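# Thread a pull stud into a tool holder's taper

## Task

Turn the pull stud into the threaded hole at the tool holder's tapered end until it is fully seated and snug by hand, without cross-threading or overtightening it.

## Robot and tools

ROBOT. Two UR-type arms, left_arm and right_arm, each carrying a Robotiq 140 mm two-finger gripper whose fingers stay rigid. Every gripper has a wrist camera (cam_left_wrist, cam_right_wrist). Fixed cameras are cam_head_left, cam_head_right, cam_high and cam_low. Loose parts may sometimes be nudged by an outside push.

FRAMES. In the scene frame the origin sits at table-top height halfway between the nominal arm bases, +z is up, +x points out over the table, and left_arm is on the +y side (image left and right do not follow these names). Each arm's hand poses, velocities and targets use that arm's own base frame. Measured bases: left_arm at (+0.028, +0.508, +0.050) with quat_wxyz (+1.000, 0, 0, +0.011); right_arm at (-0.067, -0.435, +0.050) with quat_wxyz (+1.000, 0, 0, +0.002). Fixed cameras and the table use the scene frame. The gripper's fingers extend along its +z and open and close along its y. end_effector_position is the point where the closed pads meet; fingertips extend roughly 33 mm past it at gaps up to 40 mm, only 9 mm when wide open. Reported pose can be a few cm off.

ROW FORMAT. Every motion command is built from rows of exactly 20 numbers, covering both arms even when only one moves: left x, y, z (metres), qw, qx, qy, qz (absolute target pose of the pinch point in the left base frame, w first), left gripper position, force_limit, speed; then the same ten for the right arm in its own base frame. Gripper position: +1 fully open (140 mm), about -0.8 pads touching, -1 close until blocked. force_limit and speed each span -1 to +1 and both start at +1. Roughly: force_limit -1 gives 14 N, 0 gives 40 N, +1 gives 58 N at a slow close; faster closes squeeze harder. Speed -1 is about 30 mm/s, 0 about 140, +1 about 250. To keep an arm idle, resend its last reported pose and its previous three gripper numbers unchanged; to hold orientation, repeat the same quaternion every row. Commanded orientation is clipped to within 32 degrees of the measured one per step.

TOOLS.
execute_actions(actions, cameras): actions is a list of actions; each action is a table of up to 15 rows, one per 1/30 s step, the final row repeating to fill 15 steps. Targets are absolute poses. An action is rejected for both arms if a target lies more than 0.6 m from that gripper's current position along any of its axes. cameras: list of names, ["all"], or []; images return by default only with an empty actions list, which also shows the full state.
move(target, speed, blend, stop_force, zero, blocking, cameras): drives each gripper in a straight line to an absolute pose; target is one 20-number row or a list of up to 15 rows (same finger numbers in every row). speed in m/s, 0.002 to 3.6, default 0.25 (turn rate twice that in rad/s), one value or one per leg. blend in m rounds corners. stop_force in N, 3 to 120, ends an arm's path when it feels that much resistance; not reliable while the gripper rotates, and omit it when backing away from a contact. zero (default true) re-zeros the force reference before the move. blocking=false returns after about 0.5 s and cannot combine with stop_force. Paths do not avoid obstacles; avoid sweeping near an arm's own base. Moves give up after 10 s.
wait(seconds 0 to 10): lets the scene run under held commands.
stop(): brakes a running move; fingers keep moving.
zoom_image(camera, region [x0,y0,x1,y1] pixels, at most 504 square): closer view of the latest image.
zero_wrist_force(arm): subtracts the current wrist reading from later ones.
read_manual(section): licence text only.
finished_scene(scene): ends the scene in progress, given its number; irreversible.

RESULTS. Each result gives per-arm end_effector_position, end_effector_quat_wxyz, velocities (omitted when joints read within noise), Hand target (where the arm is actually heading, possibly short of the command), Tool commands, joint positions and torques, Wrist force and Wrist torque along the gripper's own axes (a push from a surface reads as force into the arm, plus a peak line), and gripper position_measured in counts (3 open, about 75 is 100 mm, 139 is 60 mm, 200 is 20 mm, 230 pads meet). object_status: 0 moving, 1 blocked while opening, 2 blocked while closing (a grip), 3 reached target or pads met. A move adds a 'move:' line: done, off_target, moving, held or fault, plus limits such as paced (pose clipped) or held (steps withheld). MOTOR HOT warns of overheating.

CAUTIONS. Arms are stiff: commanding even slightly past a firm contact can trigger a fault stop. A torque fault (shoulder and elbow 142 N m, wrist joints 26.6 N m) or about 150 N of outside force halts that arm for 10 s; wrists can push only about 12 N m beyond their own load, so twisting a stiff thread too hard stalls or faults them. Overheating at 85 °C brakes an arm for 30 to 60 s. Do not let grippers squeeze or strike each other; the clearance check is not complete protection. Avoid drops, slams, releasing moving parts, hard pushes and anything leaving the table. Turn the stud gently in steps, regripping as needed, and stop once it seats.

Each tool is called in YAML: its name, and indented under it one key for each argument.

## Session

execute_actions:
  actions: []

Scene clock: 0.00 s.
left_arm: end_effector_position=(+0.1357, +0.0020, +0.3243) position_measured=3 object_status=3 end_effector_quat_wxyz=(+0.678, -0.075, -0.663, +0.310) | right_arm: end_effector_position=(+0.3914, +0.1795, +0.1970) position_measured=3 object_status=3 end_effector_quat_wxyz=(+0.063, +0.860, +0.288, +0.417)
Joint positions: left_arm=[-0.083 -1.361 1.865 -0.383 -1.967 0.588] | right_arm=[0.033 -2.196 2.688 -2.928 -1.464 2.578]
Joint velocities: within noise
Joint torques (N m): no reading
Wrist force (N): no reading
Wrist torque (N m): no reading
Wrist force, peak (N): no reading
Hand target: left_arm +0.1357, +0.0020, +0.3243; +0.678, -0.075, -0.663, +0.310 | right_arm +0.3914, +0.1795, +0.1970; +0.063, +0.860, +0.288, +0.417
Tool commands: left_gripper/position=+1.0 left_gripper/force_limit=+1.0 left_gripper/speed=+1.0 right_gripper/position=+1.0 right_gripper/force_limit=+1.0 right_gripper/speed=+1.0

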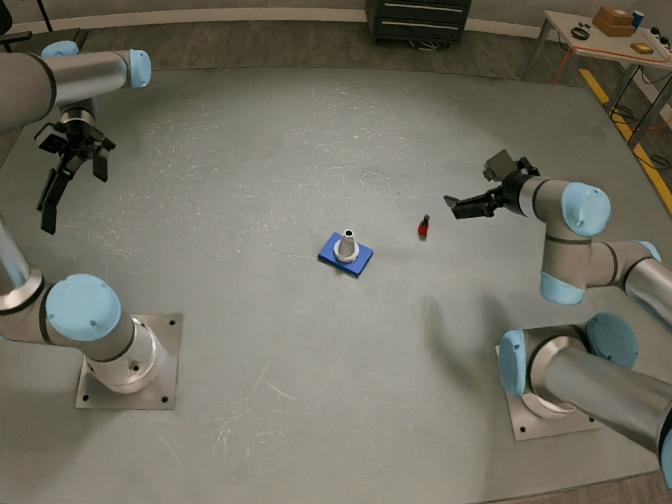

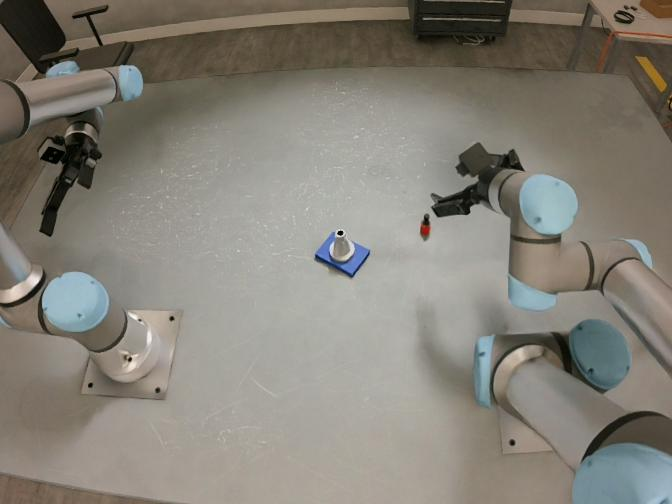

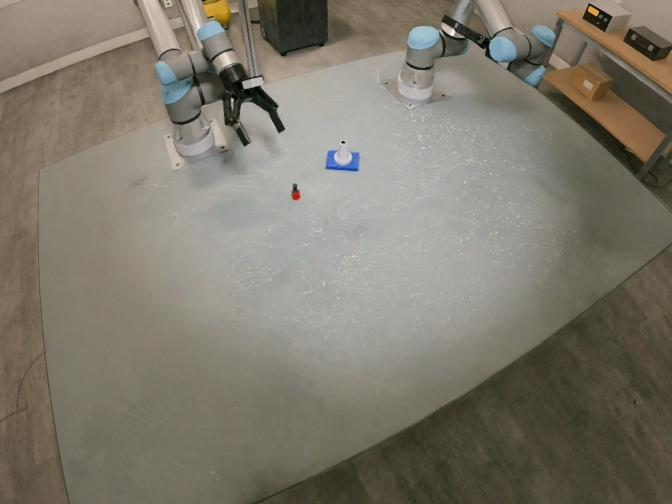

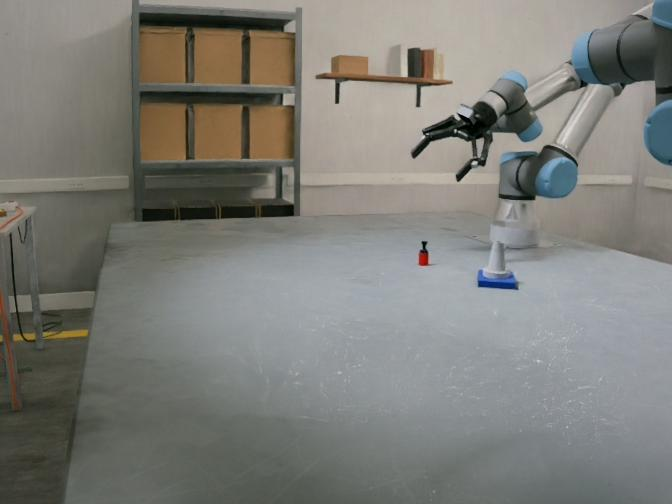

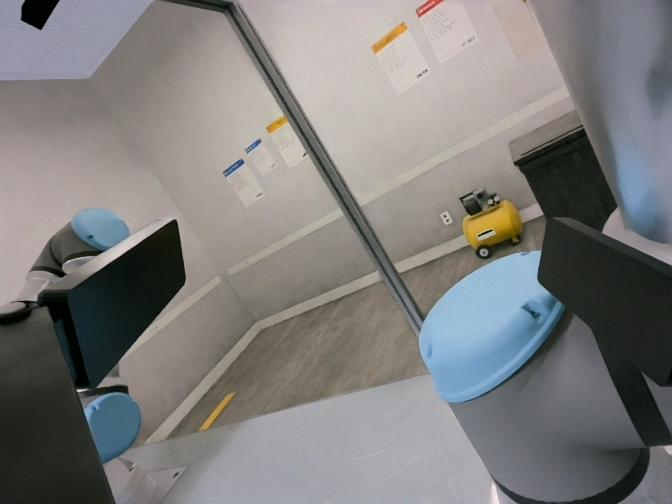

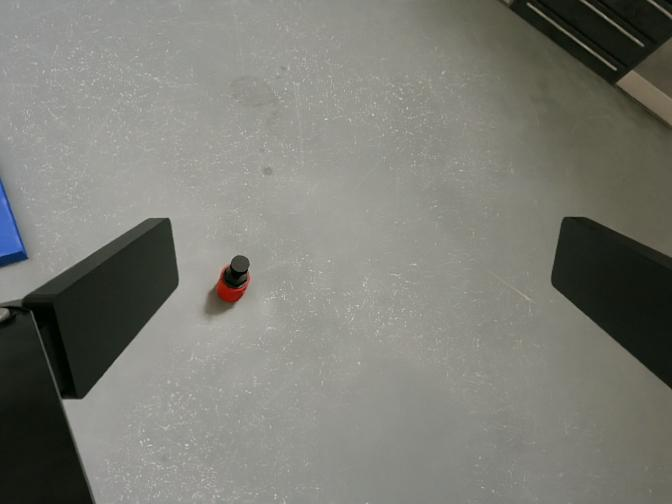

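move:
  target:
    - [0.1357,0.0020,0.3243,0.678,-0.075,-0.663,0.310,1,1,1,0.4506,0.2345,0.14,0,0.92388,0.38268,0,1,1,1]
    - [0.1357,0.0020,0.3243,0.678,-0.075,-0.663,0.310,1,1,1,0.4506,0.2345,0.07,0,0.92388,0.38268,0,1,1,1]
  speed: [0.4,0.25]
  blend: [0.02,0]
  cameras: ["cam_right_wrist","cam_low","cam_head_left"]

zoom_image:
  camera: "cam_right_wrist"
  region: [280, 120, 420, 260]

zoom_image:
  camera: "cam_low"
  region: [390, 210, 530, 310]

move:
  target:
    - [0.1357,0.0020,0.3243,0.678,-0.075,-0.663,0.310,1,1,1,0.4506,0.2345,0.07,0,0.38268,0.92388,0,1,1,1]
    - [0.1357,0.0020,0.3243,0.678,-0.075,-0.663,0.310,1,1,1,0.4506,0.2345,0.07,0,-0.38268,0.92388,0,1,1,1]
  speed: 0.7
  blend: [0.02,0]
  cameras: ["cam_right_wrist"]

zoom_image:
  camera: "cam_right_wrist"
  region: [280, 120, 420, 260]

Scene clock: 55.87 s.
left_arm: end_effector_position=(+0.1357, +0.0020, +0.3243) position_measured=3 object_status=3 end_effector_quat_wxyz=(+0.678, -0.075, -0.663, +0.310) | right_arm: end_effector_position=(+0.4506, +0.2345, +0.0700) position_measured=3 object_status=3 end_effector_quat_wxyz=(+0.000, +0.924, +0.383, +0.000)
Joint positions: left_arm=[-0.083 -1.361 1.865 -0.384 -1.967 0.588] | right_arm=[0.214 -1.442 1.985 -2.114 -1.571 2.571]
Joint torques (N m): left_arm=[9.55 -36.26 -24 -0.15 -1.15 -1.65] | right_arm=[-4.2 -34.22 -18.54 -4.29 1.79 0.91]
Wrist force (N): left_arm=[-0.1 0.1 0.2] | right_arm=[-1.7 0.5 -0.9]
Wrist torque (N m): left_arm=[0.02 0.00 0.06] | right_arm=[0.13 0.14 0.40]
Wrist force, peak (N): left_arm=[-0.3 0.6 0.1] | right_arm=[0.9 1.2 -2.8]
Hand target: left_arm +0.1357, +0.0020, +0.3243; +0.678, -0.075, -0.663, +0.310 | right_arm +0.4506, +0.2345, +0.0700; +0.000, +0.924, +0.383, +0.000
Off the commanded pose: left_arm 0.000 m, 0 deg | right_arm 0.000 m, 0 deg.
move: done
Images, in order (width x height): cam_head_left 672x504, cam_low 672x504, cam_right_wrist 672x504.

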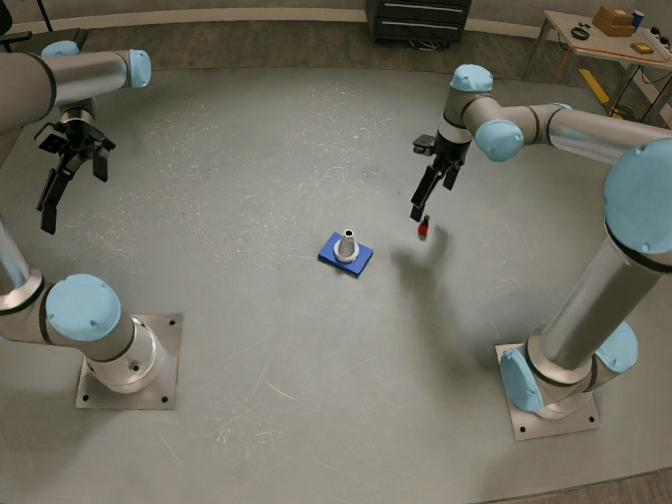

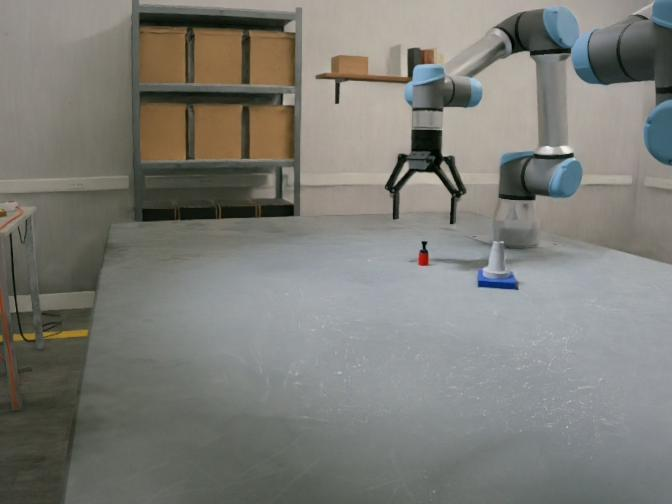

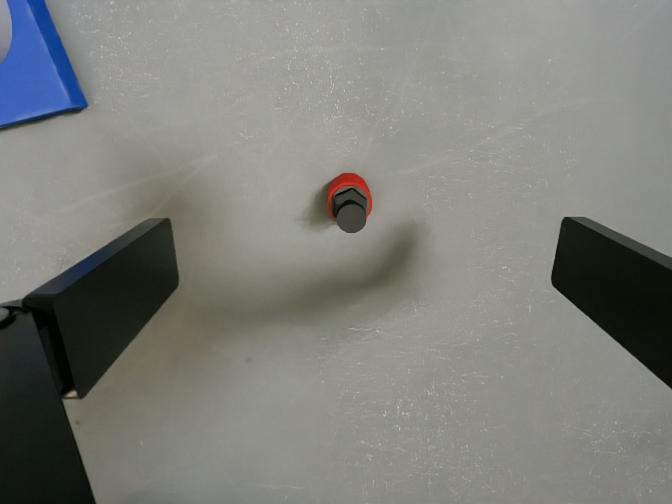

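Scaled by 3.600 from the camera's 672x504 image, which has a finer 960x720 frame.

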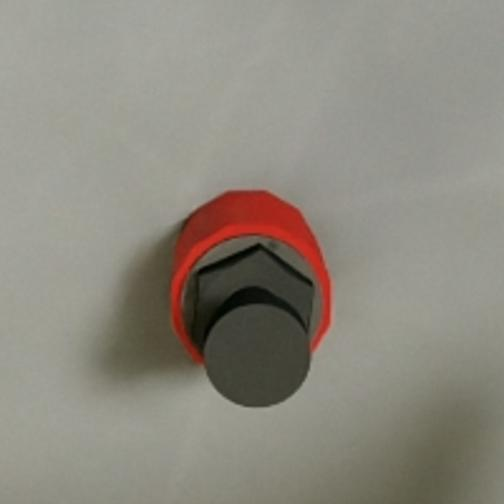

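Scaled by 3.600 from the camera's 672x504 image, which has a finer 960x720 frame.

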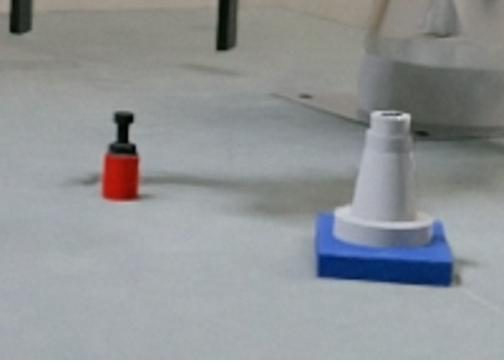

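Scene clock: 58.77 s.
left_arm: end_effector_position=(+0.1357, +0.0020, +0.3243) position_measured=3 object_status=3 end_effector_quat_wxyz=(+0.678, -0.075, -0.663, +0.310) | right_arm: end_effector_position=(+0.4506, +0.2345, +0.0700) position_measured=3 object_status=3 end_effector_quat_wxyz=(+0.000, -0.383, +0.924, +0.000)
Joint positions: left_arm=[-0.083 -1.361 1.865 -0.384 -1.967 0.588] | right_arm=[0.214 -1.442 1.985 -2.114 -1.571 -0.571]
Joint torques (N m): left_arm=[10.25 -34.77 -24.6 -0.09 -2.07 -1.37] | right_arm=[-2.35 -40.25 -13.98 -1.31 -0.53 -0.75]
Wrist force (N): left_arm=[-0.1 0.4 0.2] | right_arm=[-1.4 0.2 -1.1]
Wrist torque (N m): left_arm=[0.08 0.02 0.06] | right_arm=[0.08 0.09 0.28]
Wrist force, peak (N): left_arm=[0.0 0.6 -0.3] | right_arm=[-1.9 0.4 -1.1]
Hand target: left_arm +0.1357, +0.0020, +0.3243; +0.678, -0.075, -0.663, +0.310 | right_arm +0.4506, +0.2345, +0.0700; +0.000, -0.383, +0.924, +0.000
Off the commanded pose: left_arm 0.000 m, 0 deg | right_arm 0.000 m, 0 deg.
move: done
Images, in order (width x height): cam_right_wrist 672x504.

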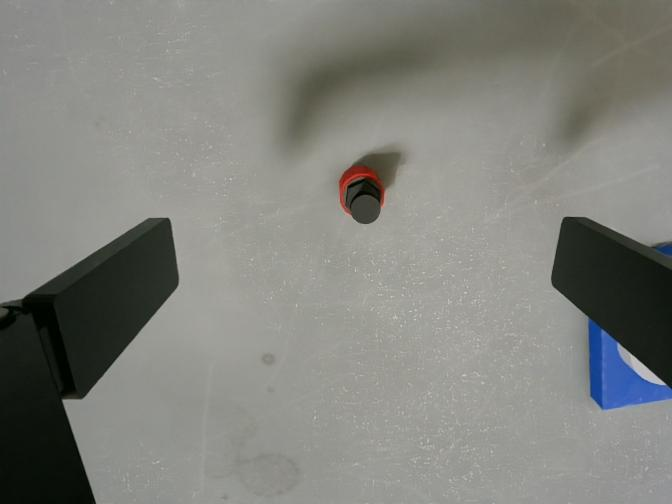

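Scaled by 3.600 from the camera's 672x504 image, which has a finer 960x720 frame.

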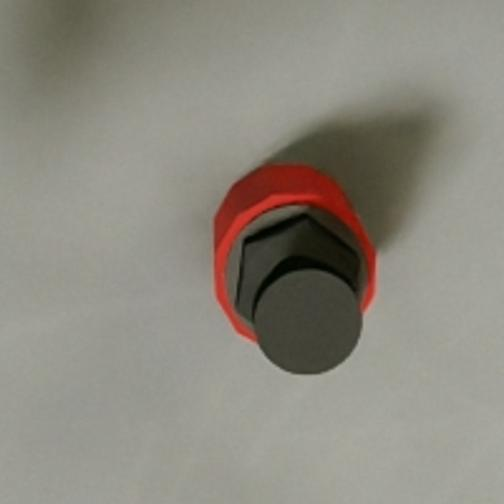

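move:
  target:
    - [0.1357,0.0020,0.3243,0.678,-0.075,-0.663,0.310,1,1,1,0.4467,0.2353,0.07,0,-0.92388,0.38268,0,1,1,1]
    - [0.1357,0.0020,0.3243,0.678,-0.075,-0.663,0.310,1,1,1,0.4467,0.2353,0.07,0,-0.92388,-0.38268,0,1,1,1]
    - [0.1357,0.0020,0.3243,0.678,-0.075,-0.663,0.310,1,1,1,0.4467,0.2353,0.07,0,-0.38268,-0.92388,0,1,1,1]
    - [0.1357,0.0020,0.3243,0.678,-0.075,-0.663,0.310,1,1,1,0.4467,0.2353,0.07,0,-0.19081,-0.98163,0,1,1,1]
    - [0.1357,0.0020,0.3243,0.678,-0.075,-0.663,0.310,1,1,1,0.4467,0.2353,0.022,0,-0.19081,-0.98163,0,1,1,1]
    - [0.1357,0.0020,0.3243,0.678,-0.075,-0.663,0.310,1,1,1,0.4467,0.2353,0.022,0,-0.19081,-0.98163,0,-0.35,-1,0]
  speed: [0.8,0.8,0.8,0.8,0.12,0.1]
  blend: [0.01,0.01,0.01,0.003,0,0]
  cameras: ["cam_right_wrist","cam_low"]

zoom_image:
  camera: "cam_right_wrist"
  region: [270, 160, 450, 320]

zoom_image:
  camera: "cam_low"
  region: [390, 220, 460, 280]

Scene clock: 103.47 s.
left_arm: end_effector_position=(+0.1357, +0.0020, +0.3243) position_measured=3 object_status=3 end_effector_quat_wxyz=(+0.678, -0.075, -0.663, +0.310) | right_arm: end_effector_position=(+0.4467, +0.2353, +0.0220) position_measured=173 object_status=0 end_effector_quat_wxyz=(+0.000, +0.191, +0.982, +0.000)
Joint positions: left_arm=[-0.083 -1.361 1.865 -0.384 -1.967 0.588] | right_arm=[0.218 -1.376 2.056 -2.25 -1.571 -5.682]
Joint torques (N m): left_arm=[9.72 -33.73 -24.28 0.28 -2.16 -0.21] | right_arm=[6.31 -41.84 -29.61 -4.22 -1.88 -0.99]
Wrist force (N): left_arm=[0.0 0.2 0.0] | right_arm=[-1.6 -0.1 -0.8]
Wrist torque (N m): left_arm=[0.03 0.00 0.05] | right_arm=[0.05 0.13 0.26]
Wrist force, peak (N): left_arm=[0.1 0.7 0.2] | right_arm=[-1.7 -0.2 -3.0]
Hand target: left_arm +0.1357, +0.0020, +0.3243; +0.678, -0.075, -0.663, +0.310 | right_arm +0.4467, +0.2353, +0.0220; +0.000, +0.191, +0.982, +0.000
Off the commanded pose: left_arm 0.000 m, 0 deg | right_arm 0.000 m, 0 deg.
move: done
Images, in order (width x height): cam_low 672x504, cam_right_wrist 672x504.

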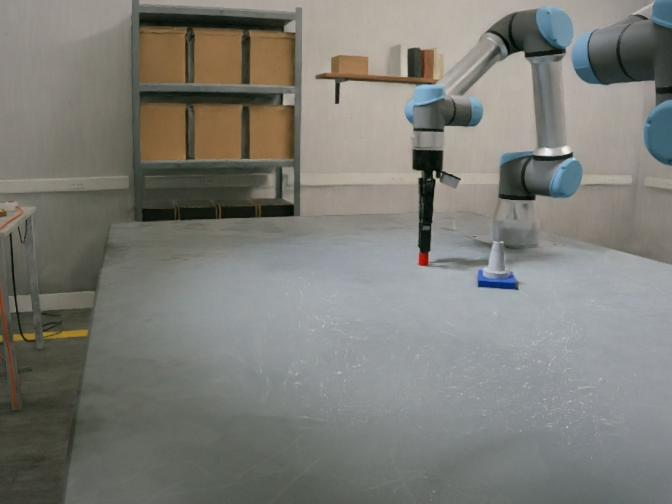

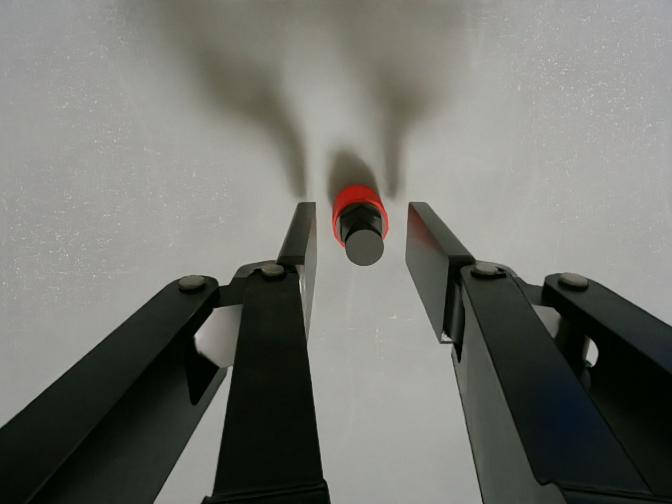

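Scaled by 2.800 from the camera's 672x504 image, which has a finer 960x720 frame.

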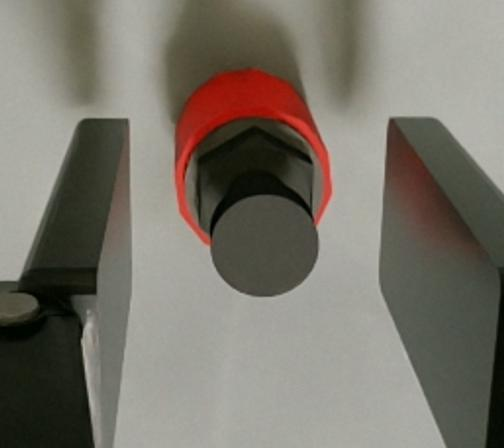

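Scaled by 7.200 from the camera's 672x504 image, which has a finer 960x720 frame.

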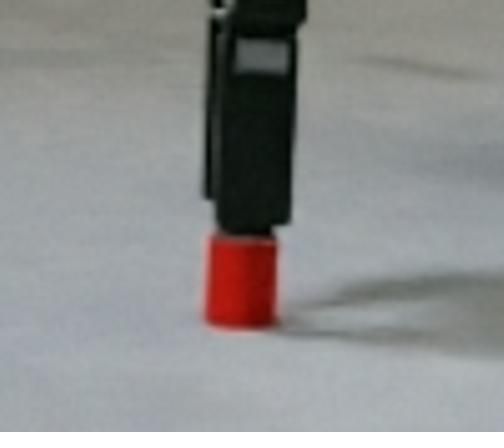

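move:
  target:
    - [0.1357,0.0020,0.3243,0.678,-0.075,-0.663,0.310,1,1,1,0.4467,0.2353,0.022,0,-0.19081,-0.98163,0,-1,-1,-1]
  speed: 0.1

wait:
  seconds: 0.8
  cameras: ["cam_right_wrist"]

move:
  target:
    - [0.1357,0.0020,0.3243,0.678,-0.075,-0.663,0.310,1,1,1,0.4467,0.2353,0.082,0,-0.19081,-0.98163,0,-1,-1,-1]
  speed: 0.06
  stop_force: 15
  cameras: ["cam_right_wrist","cam_low"]

zoom_image:
  camera: "cam_right_wrist"
  region: [270, 130, 450, 290]

zoom_image:
  camera: "cam_low"
  region: [390, 210, 460, 270]

Scene clock: 119.60 s.
left_arm: end_effector_position=(+0.1357, +0.0020, +0.3243) position_measured=3 object_status=3 end_effector_quat_wxyz=(+0.678, -0.075, -0.663, +0.310) | right_arm: end_effector_position=(+0.4467, +0.2353, +0.0220) position_measured=209 object_status=0 end_effector_quat_wxyz=(+0.000, +0.191, +0.982, +0.000)
Joint positions: left_arm=[-0.083 -1.361 1.865 -0.384 -1.967 0.588] | right_arm=[0.218 -1.376 2.056 -2.25 -1.571 -5.682]
Joint torques (N m): left_arm=[9.46 -33.53 -23.66 0.37 -2.04 0.6] | right_arm=[8.15 -35.76 -24.65 -3.24 -1.42 -1.21]
Wrist force (N): left_arm=[-0.3 0.1 -0.1] | right_arm=[-0.7 -1.4 -8.8]
Wrist torque (N m): left_arm=[0.01 0.06 0.06] | right_arm=[0.04 0.14 0.25]
Wrist force, peak (N): left_arm=[-0.2 0.6 0.2] | right_arm=[-0.7 -1.3 -8.8]
Hand target: left_arm +0.1357, +0.0020, +0.3243; +0.678, -0.075, -0.663, +0.310 | right_arm +0.4467, +0.2353, +0.0220; +0.000, +0.191, +0.982, +0.000
Off the commanded pose: left_arm 0.000 m, 0 deg | right_arm 0.000 m, 0 deg.
move: done

Scene clock: 120.40 s.
left_arm: end_effector_position=(+0.1357, +0.0020, +0.3243) position_measured=3 object_status=3 end_effector_quat_wxyz=(+0.678, -0.075, -0.663, +0.310) | right_arm: end_effector_position=(+0.4467, +0.2353, +0.0220) position_measured=209 object_status=2 end_effector_quat_wxyz=(+0.000, +0.191, +0.982, +0.000)
Joint positions: left_arm=[-0.083 -1.361 1.865 -0.384 -1.967 0.588] | right_arm=[0.218 -1.376 2.056 -2.25 -1.571 -5.682]
Joint torques (N m): left_arm=[9.84 -32.8 -23.85 0.52 -2.06 0.71] | right_arm=[7.52 -23.9 -13.24 -1.17 -0.49 -1.03]
Wrist force (N): left_arm=[-0.2 0.3 0.1] | right_arm=[-0.5 -1.4 -8.3]
Wrist torque (N m): left_arm=[0.06 0.04 0.06] | right_arm=[0.04 0.08 0.26]
Wrist force, peak (N): left_arm=[0.1 0.5 -0.2] | right_arm=[-0.6 -1.6 -9.0]
Hand target: left_arm +0.1357, +0.0020, +0.3243; +0.678, -0.075, -0.663, +0.310 | right_arm +0.4467, +0.2353, +0.0220; +0.000, +0.191, +0.982, +0.000
Tool commands: left_gripper/position=+1.0 left_gripper/force_limit=+1.0 left_gripper/speed=+1.0 right_gripper/position=-1.0 right_gripper/force_limit=-1.0 right_gripper/speed=-1.0
Off the commanded pose: left_arm 0.000 m, 0 deg | right_arm 0.000 m, 0 deg.
wait: 0.80 s; at rest by 0.17 s
Images, in order (width x height): cam_right_wrist 672x504.

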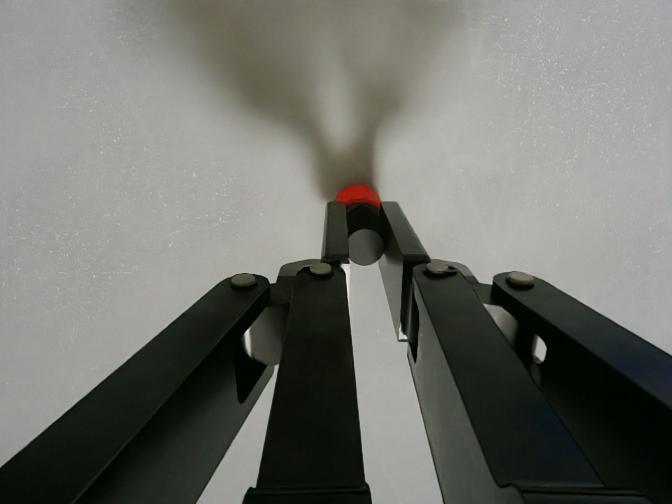

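Scene clock: 122.47 s.
left_arm: end_effector_position=(+0.1357, +0.0020, +0.3243) position_measured=3 object_status=3 end_effector_quat_wxyz=(+0.678, -0.075, -0.663, +0.310) | right_arm: end_effector_position=(+0.4467, +0.2353, +0.0820) position_measured=209 object_status=2 end_effector_quat_wxyz=(+0.000, +0.191, +0.982, +0.000)
Joint positions: left_arm=[-0.083 -1.361 1.865 -0.384 -1.967 0.588] | right_arm=[0.218 -1.464 1.976 -2.082 -1.571 -5.682]
Joint torques (N m): left_arm=[10.16 -32.76 -23.71 0.56 -1.98 1.01] | right_arm=[4.36 -15.16 -14.89 -1.46 1.78 -0.06]
Wrist force (N): left_arm=[-0.1 0.4 0.2] | right_arm=[-1.6 -0.1 -0.7]
Wrist torque (N m): left_arm=[0.08 0.01 0.06] | right_arm=[0.00 0.11 0.22]
Wrist force, peak (N): left_arm=[0.2 0.5 0.2] | right_arm=[-0.9 -1.1 -8.8]
Hand target: left_arm +0.1357, +0.0020, +0.3243; +0.678, -0.075, -0.663, +0.310 | right_arm +0.4467, +0.2353, +0.0820; +0.000, +0.191, +0.982, +0.000
Off the commanded pose: left_arm 0.000 m, 0 deg | right_arm 0.000 m, 0 deg.
move: done
Images, in order (width x height): cam_low 672x504, cam_right_wrist 672x504.

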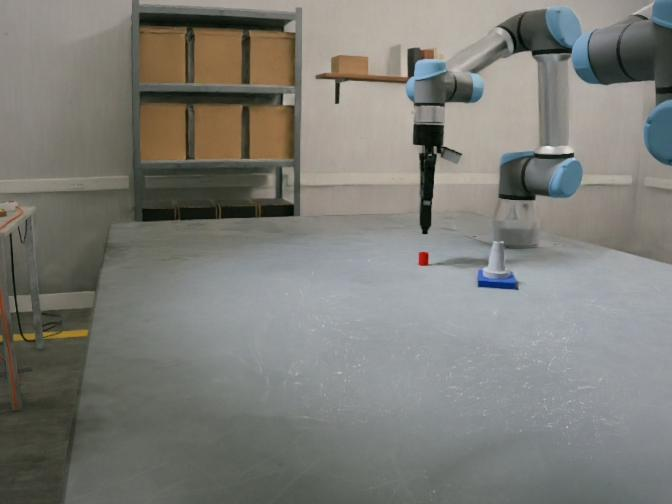

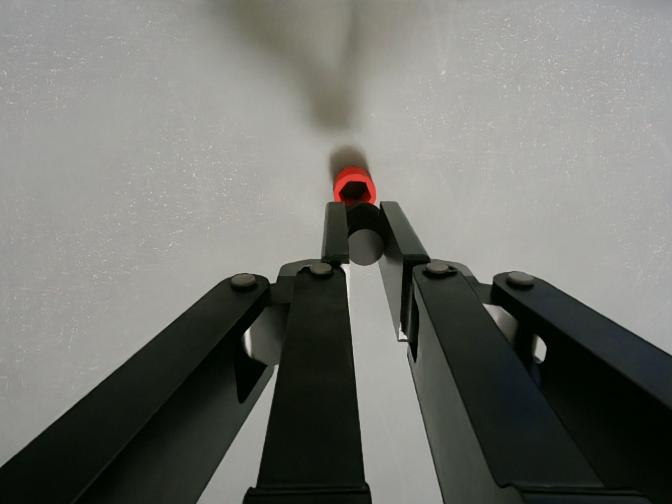

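Scaled by 2.800 from the camera's 672x504 image, which has a finer 960x720 frame.

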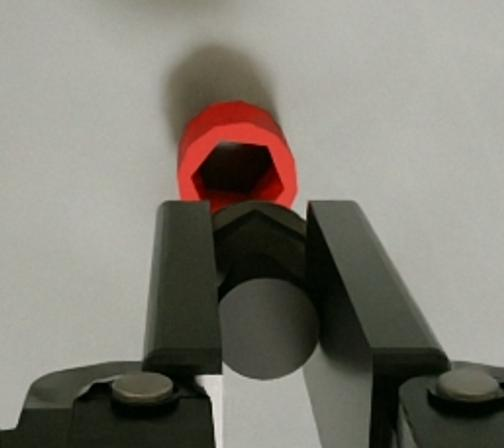

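Scaled by 7.200 from the camera's 672x504 image, which has a finer 960x720 frame.

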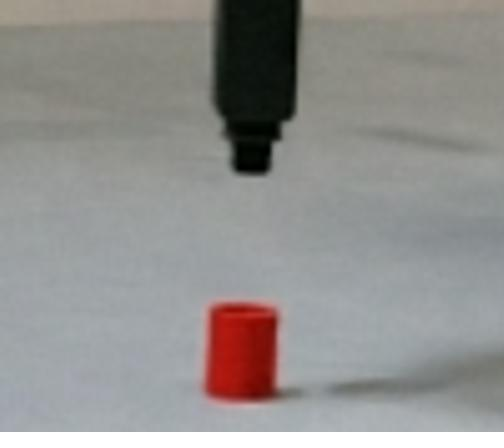

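move:
  target:
    - [0.1357,0.0020,0.3243,0.678,-0.075,-0.663,0.310,1,1,1,0.4467,0.2353,0.14,0,-0.19081,-0.98163,0,-1,-1,-1]
    - [0.1357,0.0020,0.3243,0.678,-0.075,-0.663,0.310,1,1,1,0.420,0.34,0.14,0,-0.77162,-0.63608,0,-1,-1,-1]
    - [0.1357,0.0020,0.3243,0.678,-0.075,-0.663,0.310,1,1,1,0.393,0.444,0.14,0,-1,0,0,-1,-1,-1]
  speed: [0.15,0.6,0.6]
  blend: [0.02,0.03,0]
  cameras: ["cam_right_wrist"]

zoom_image:
  camera: "cam_right_wrist"
  region: [260, 100, 460, 280]

move:
  target:
    - [0.1357,0.0020,0.3243,0.678,-0.075,-0.663,0.310,1,1,1,0.393,0.444,0.14,0,-0.70711,-0.70711,0,-1,-1,-1]
    - [0.1357,0.0020,0.3243,0.678,-0.075,-0.663,0.310,1,1,1,0.393,0.444,0.14,0,0,-1,0,-1,-1,-1]
  speed: 0.7
  blend: [0.02,0]
  cameras: ["cam_right_wrist","cam_low"]

zoom_image:
  camera: "cam_right_wrist"
  region: [260, 100, 460, 280]

zoom_image:
  camera: "cam_low"
  region: [465, 190, 535, 300]

Scene clock: 146.43 s.
left_arm: end_effector_position=(+0.1357, +0.0020, +0.3243) position_measured=3 object_status=3 end_effector_quat_wxyz=(+0.678, -0.075, -0.663, +0.310) | right_arm: end_effector_position=(+0.3930, +0.4440, +0.1399) position_measured=209 object_status=2 end_effector_quat_wxyz=(+0.000, +1.000, +0.000, +0.000)
Joint positions: left_arm=[-0.083 -1.361 1.865 -0.384 -1.967 0.588] | right_arm=[0.62 -1.319 1.639 -1.89 -1.571 -2.522]
Joint torques (N m): left_arm=[10.08 -31.63 -23.43 0.74 -2.08 1.64] | right_arm=[-9.17 -46.92 -17.99 -4.3 0.94 1.02]
Wrist force (N): left_arm=[-0.1 0.1 0.1] | right_arm=[-1.7 1.0 -0.8]
Wrist torque (N m): left_arm=[0.02 0.01 0.06] | right_arm=[0.27 0.09 0.32]
Wrist force, peak (N): left_arm=[0.0 0.6 -0.2] | right_arm=[-1.9 -0.3 -1.9]
Hand target: left_arm +0.1357, +0.0020, +0.3243; +0.678, -0.075, -0.663, +0.310 | right_arm +0.3930, +0.4440, +0.1400; +0.000, +1.000, +0.000, +0.000
Off the commanded pose: left_arm 0.000 m, 0 deg | right_arm 0.000 m, 0 deg.
move: done
Images, in order (width x height): cam_right_wrist 672x504.

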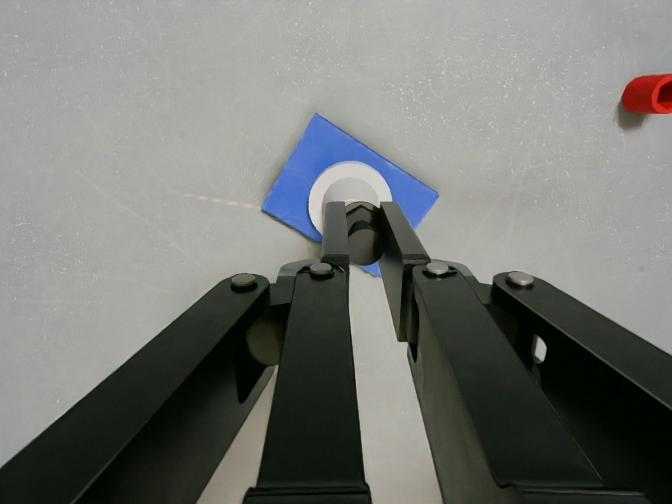

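Scaled by 2.520 from the camera's 672x504 image, which has a finer 960x720 frame.

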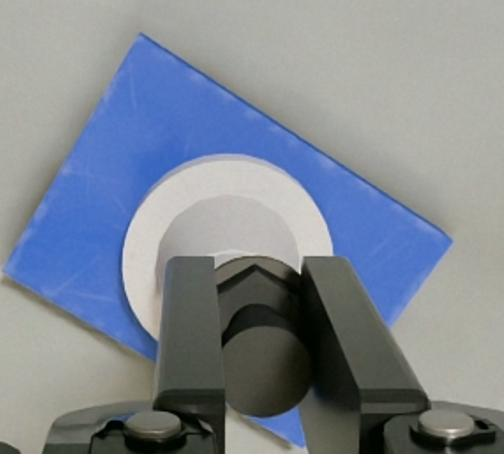

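Scene clock: 149.33 s.
left_arm: end_effector_position=(+0.1357, +0.0020, +0.3243) position_measured=3 object_status=3 end_effector_quat_wxyz=(+0.678, -0.075, -0.663, +0.310) | right_arm: end_effector_position=(+0.3930, +0.4440, +0.1400) position_measured=209 object_status=2 end_effector_quat_wxyz=(+0.000, +0.000, +1.000, +0.000)
Joint positions: left_arm=[-0.083 -1.361 1.865 -0.384 -1.967 0.588] | right_arm=[0.619 -1.32 1.639 -1.89 -1.571 -5.664]
Joint torques (N m): left_arm=[10.01 -31.36 -23.48 0.91 -1.98 1.6] | right_arm=[-4.57 -47.66 -17.8 -1.37 -0.08 -0.66]
Wrist force (N): left_arm=[-0.2 0.3 -0.2] | right_arm=[-1.3 0.7 -0.6]
Wrist torque (N m): left_arm=[0.06 0.03 0.06] | right_arm=[0.20 0.04 0.21]
Wrist force, peak (N): left_arm=[0.1 0.5 0.3] | right_arm=[-1.8 1.1 -1.0]
Hand target: left_arm +0.1357, +0.0020, +0.3243; +0.678, -0.075, -0.663, +0.310 | right_arm +0.3930, +0.4440, +0.1400; +0.000, +0.000, +1.000, +0.000
Off the commanded pose: left_arm 0.000 m, 0 deg | right_arm 0.000 m, 0 deg.
move: done
Images, in order (width x height): cam_low 672x504, cam_right_wrist 672x504.

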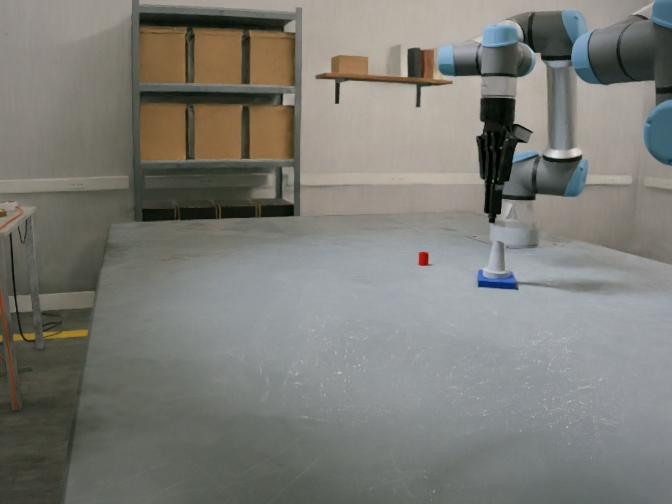

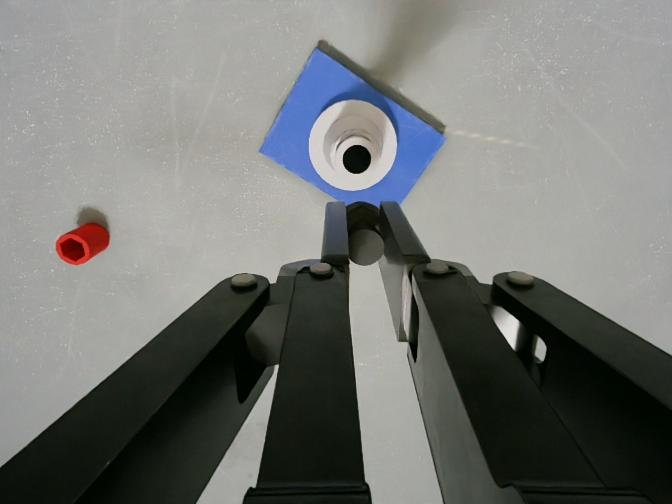

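Scaled by 2.520 from the camera's 672x504 image, which has a finer 960x720 frame.

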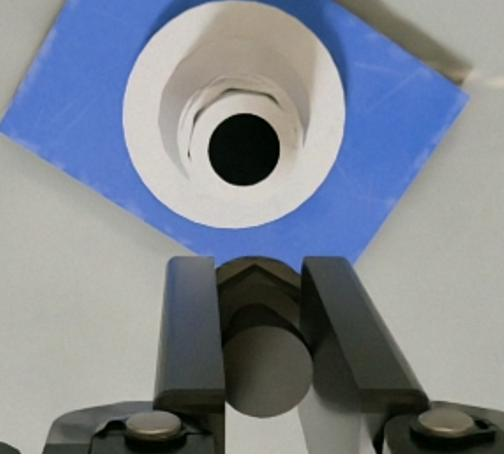

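Scaled by 4.582 from the camera's 672x504 image, which has a finer 960x720 frame.

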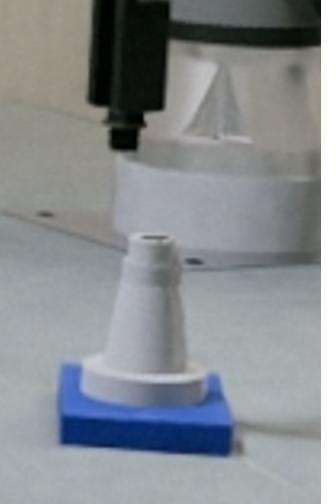

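move:
  target:
    - [0.1357,0.0020,0.3243,0.678,-0.075,-0.663,0.310,1,1,1,0.3732,0.4447,0.14,0,0,-1,0,-1,-1,-1]
  speed: 0.1
  cameras: ["cam_right_wrist"]

zoom_image:
  camera: "cam_right_wrist"
  region: [290, 130, 430, 270]

move:
  target:
    - [0.1357,0.0020,0.3243,0.678,-0.075,-0.663,0.310,1,1,1,0.3732,0.4447,0.14,0,-0.70711,-0.70711,0,-1,-1,-1]
    - [0.1357,0.0020,0.3243,0.678,-0.075,-0.663,0.310,1,1,1,0.3732,0.4447,0.14,0,-1,0,0,-1,-1,-1]
  speed: 0.7
  blend: [0.02,0]
  cameras: ["cam_right_wrist"]

zoom_image:
  camera: "cam_right_wrist"
  region: [290, 130, 430, 270]

Scene clock: 180.43 s.
left_arm: end_effector_position=(+0.1357, +0.0020, +0.3243) position_measured=3 object_status=3 end_effector_quat_wxyz=(+0.678, -0.075, -0.663, +0.310) | right_arm: end_effector_position=(+0.3731, +0.4447, +0.1401) position_measured=209 object_status=2 end_effector_quat_wxyz=(+0.000, +0.000, +1.000, +0.000)
Joint positions: left_arm=[-0.083 -1.361 1.865 -0.384 -1.967 0.588] | right_arm=[0.641 -1.348 1.675 -1.898 -1.571 -5.642]
Joint torques (N m): left_arm=[9.48 -30.45 -23.16 0.96 -2.04 1.66] | right_arm=[-10.03 -21.4 -34.77 -2.81 -1.68 -1.11]
Wrist force (N): left_arm=[0.0 0.1 -0.1] | right_arm=[-1.5 0.1 -1.1]
Wrist torque (N m): left_arm=[0.03 -0.01 0.06] | right_arm=[0.06 0.07 0.21]
Wrist force, peak (N): left_arm=[0.0 0.6 0.1] | right_arm=[-2.3 0.3 -0.6]
Hand target: left_arm +0.1357, +0.0020, +0.3243; +0.678, -0.075, -0.663, +0.310 | right_arm +0.3732, +0.4447, +0.1400; +0.000, +0.000, +1.000, +0.000
Off the commanded pose: left_arm 0.000 m, 0 deg | right_arm 0.000 m, 0 deg.
move: done
Images, in order (width x height): cam_right_wrist 672x504.

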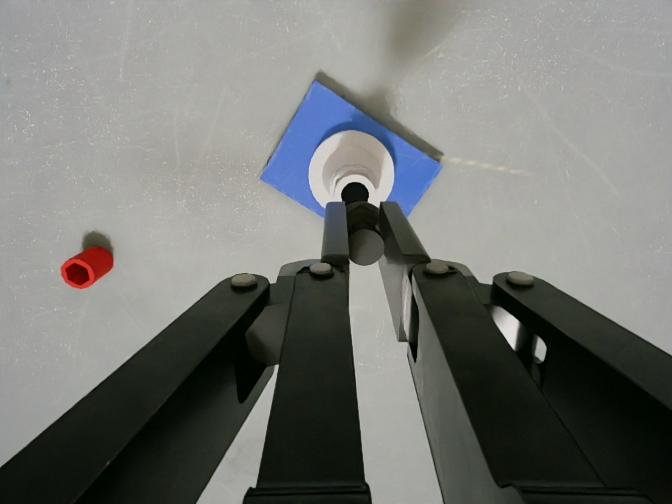

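Scaled by 3.600 from the camera's 672x504 image, which has a finer 960x720 frame.

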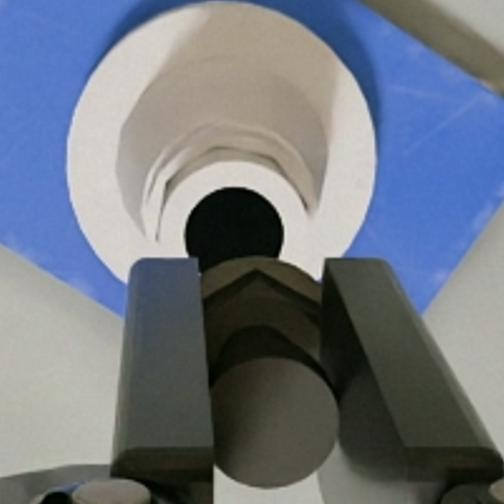

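Scene clock: 183.33 s.
left_arm: end_effector_position=(+0.1357, +0.0020, +0.3243) position_measured=3 object_status=3 end_effector_quat_wxyz=(+0.678, -0.075, -0.663, +0.310) | right_arm: end_effector_position=(+0.3732, +0.4447, +0.1400) position_measured=209 object_status=2 end_effector_quat_wxyz=(+0.000, +1.000, +0.000, +0.000)
Joint positions: left_arm=[-0.083 -1.361 1.865 -0.384 -1.967 0.588] | right_arm=[0.641 -1.348 1.675 -1.898 -1.571 -2.501]
Joint torques (N m): left_arm=[9.41 -29.87 -23.46 1.21 -1.98 1.53] | right_arm=[3.16 -21.97 -34.08 -1.39 0.03 0.7]
Wrist force (N): left_arm=[0.3 0.2 -0.1] | right_arm=[-1.3 0.8 -1.0]
Wrist torque (N m): left_arm=[0.04 -0.06 0.06] | right_arm=[0.21 0.00 0.32]
Wrist force, peak (N): left_arm=[0.4 0.5 -0.1] | right_arm=[-1.7 0.7 -1.3]
Hand target: left_arm +0.1357, +0.0020, +0.3243; +0.678, -0.075, -0.663, +0.310 | right_arm +0.3732, +0.4447, +0.1400; +0.000, +1.000, +0.000, +0.000
Off the commanded pose: left_arm 0.000 m, 0 deg | right_arm 0.000 m, 0 deg.
move: done
Images, in order (width x height): cam_right_wrist 672x504.

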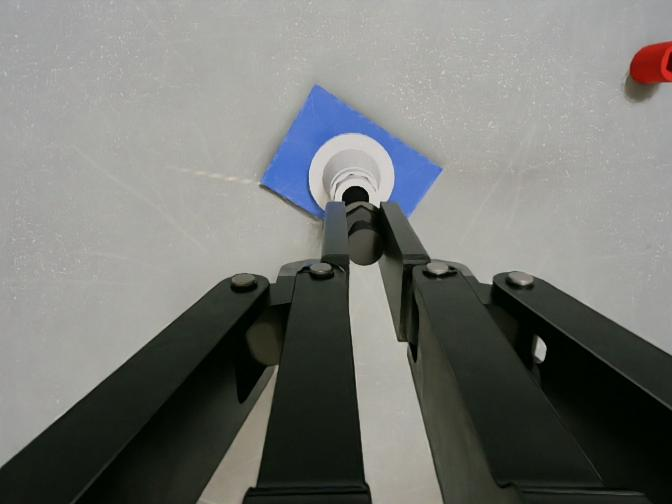

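Scaled by 3.600 from the camera's 672x504 image, which has a finer 960x720 frame.

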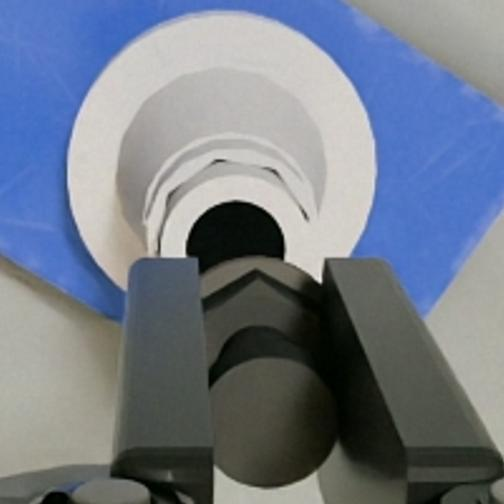

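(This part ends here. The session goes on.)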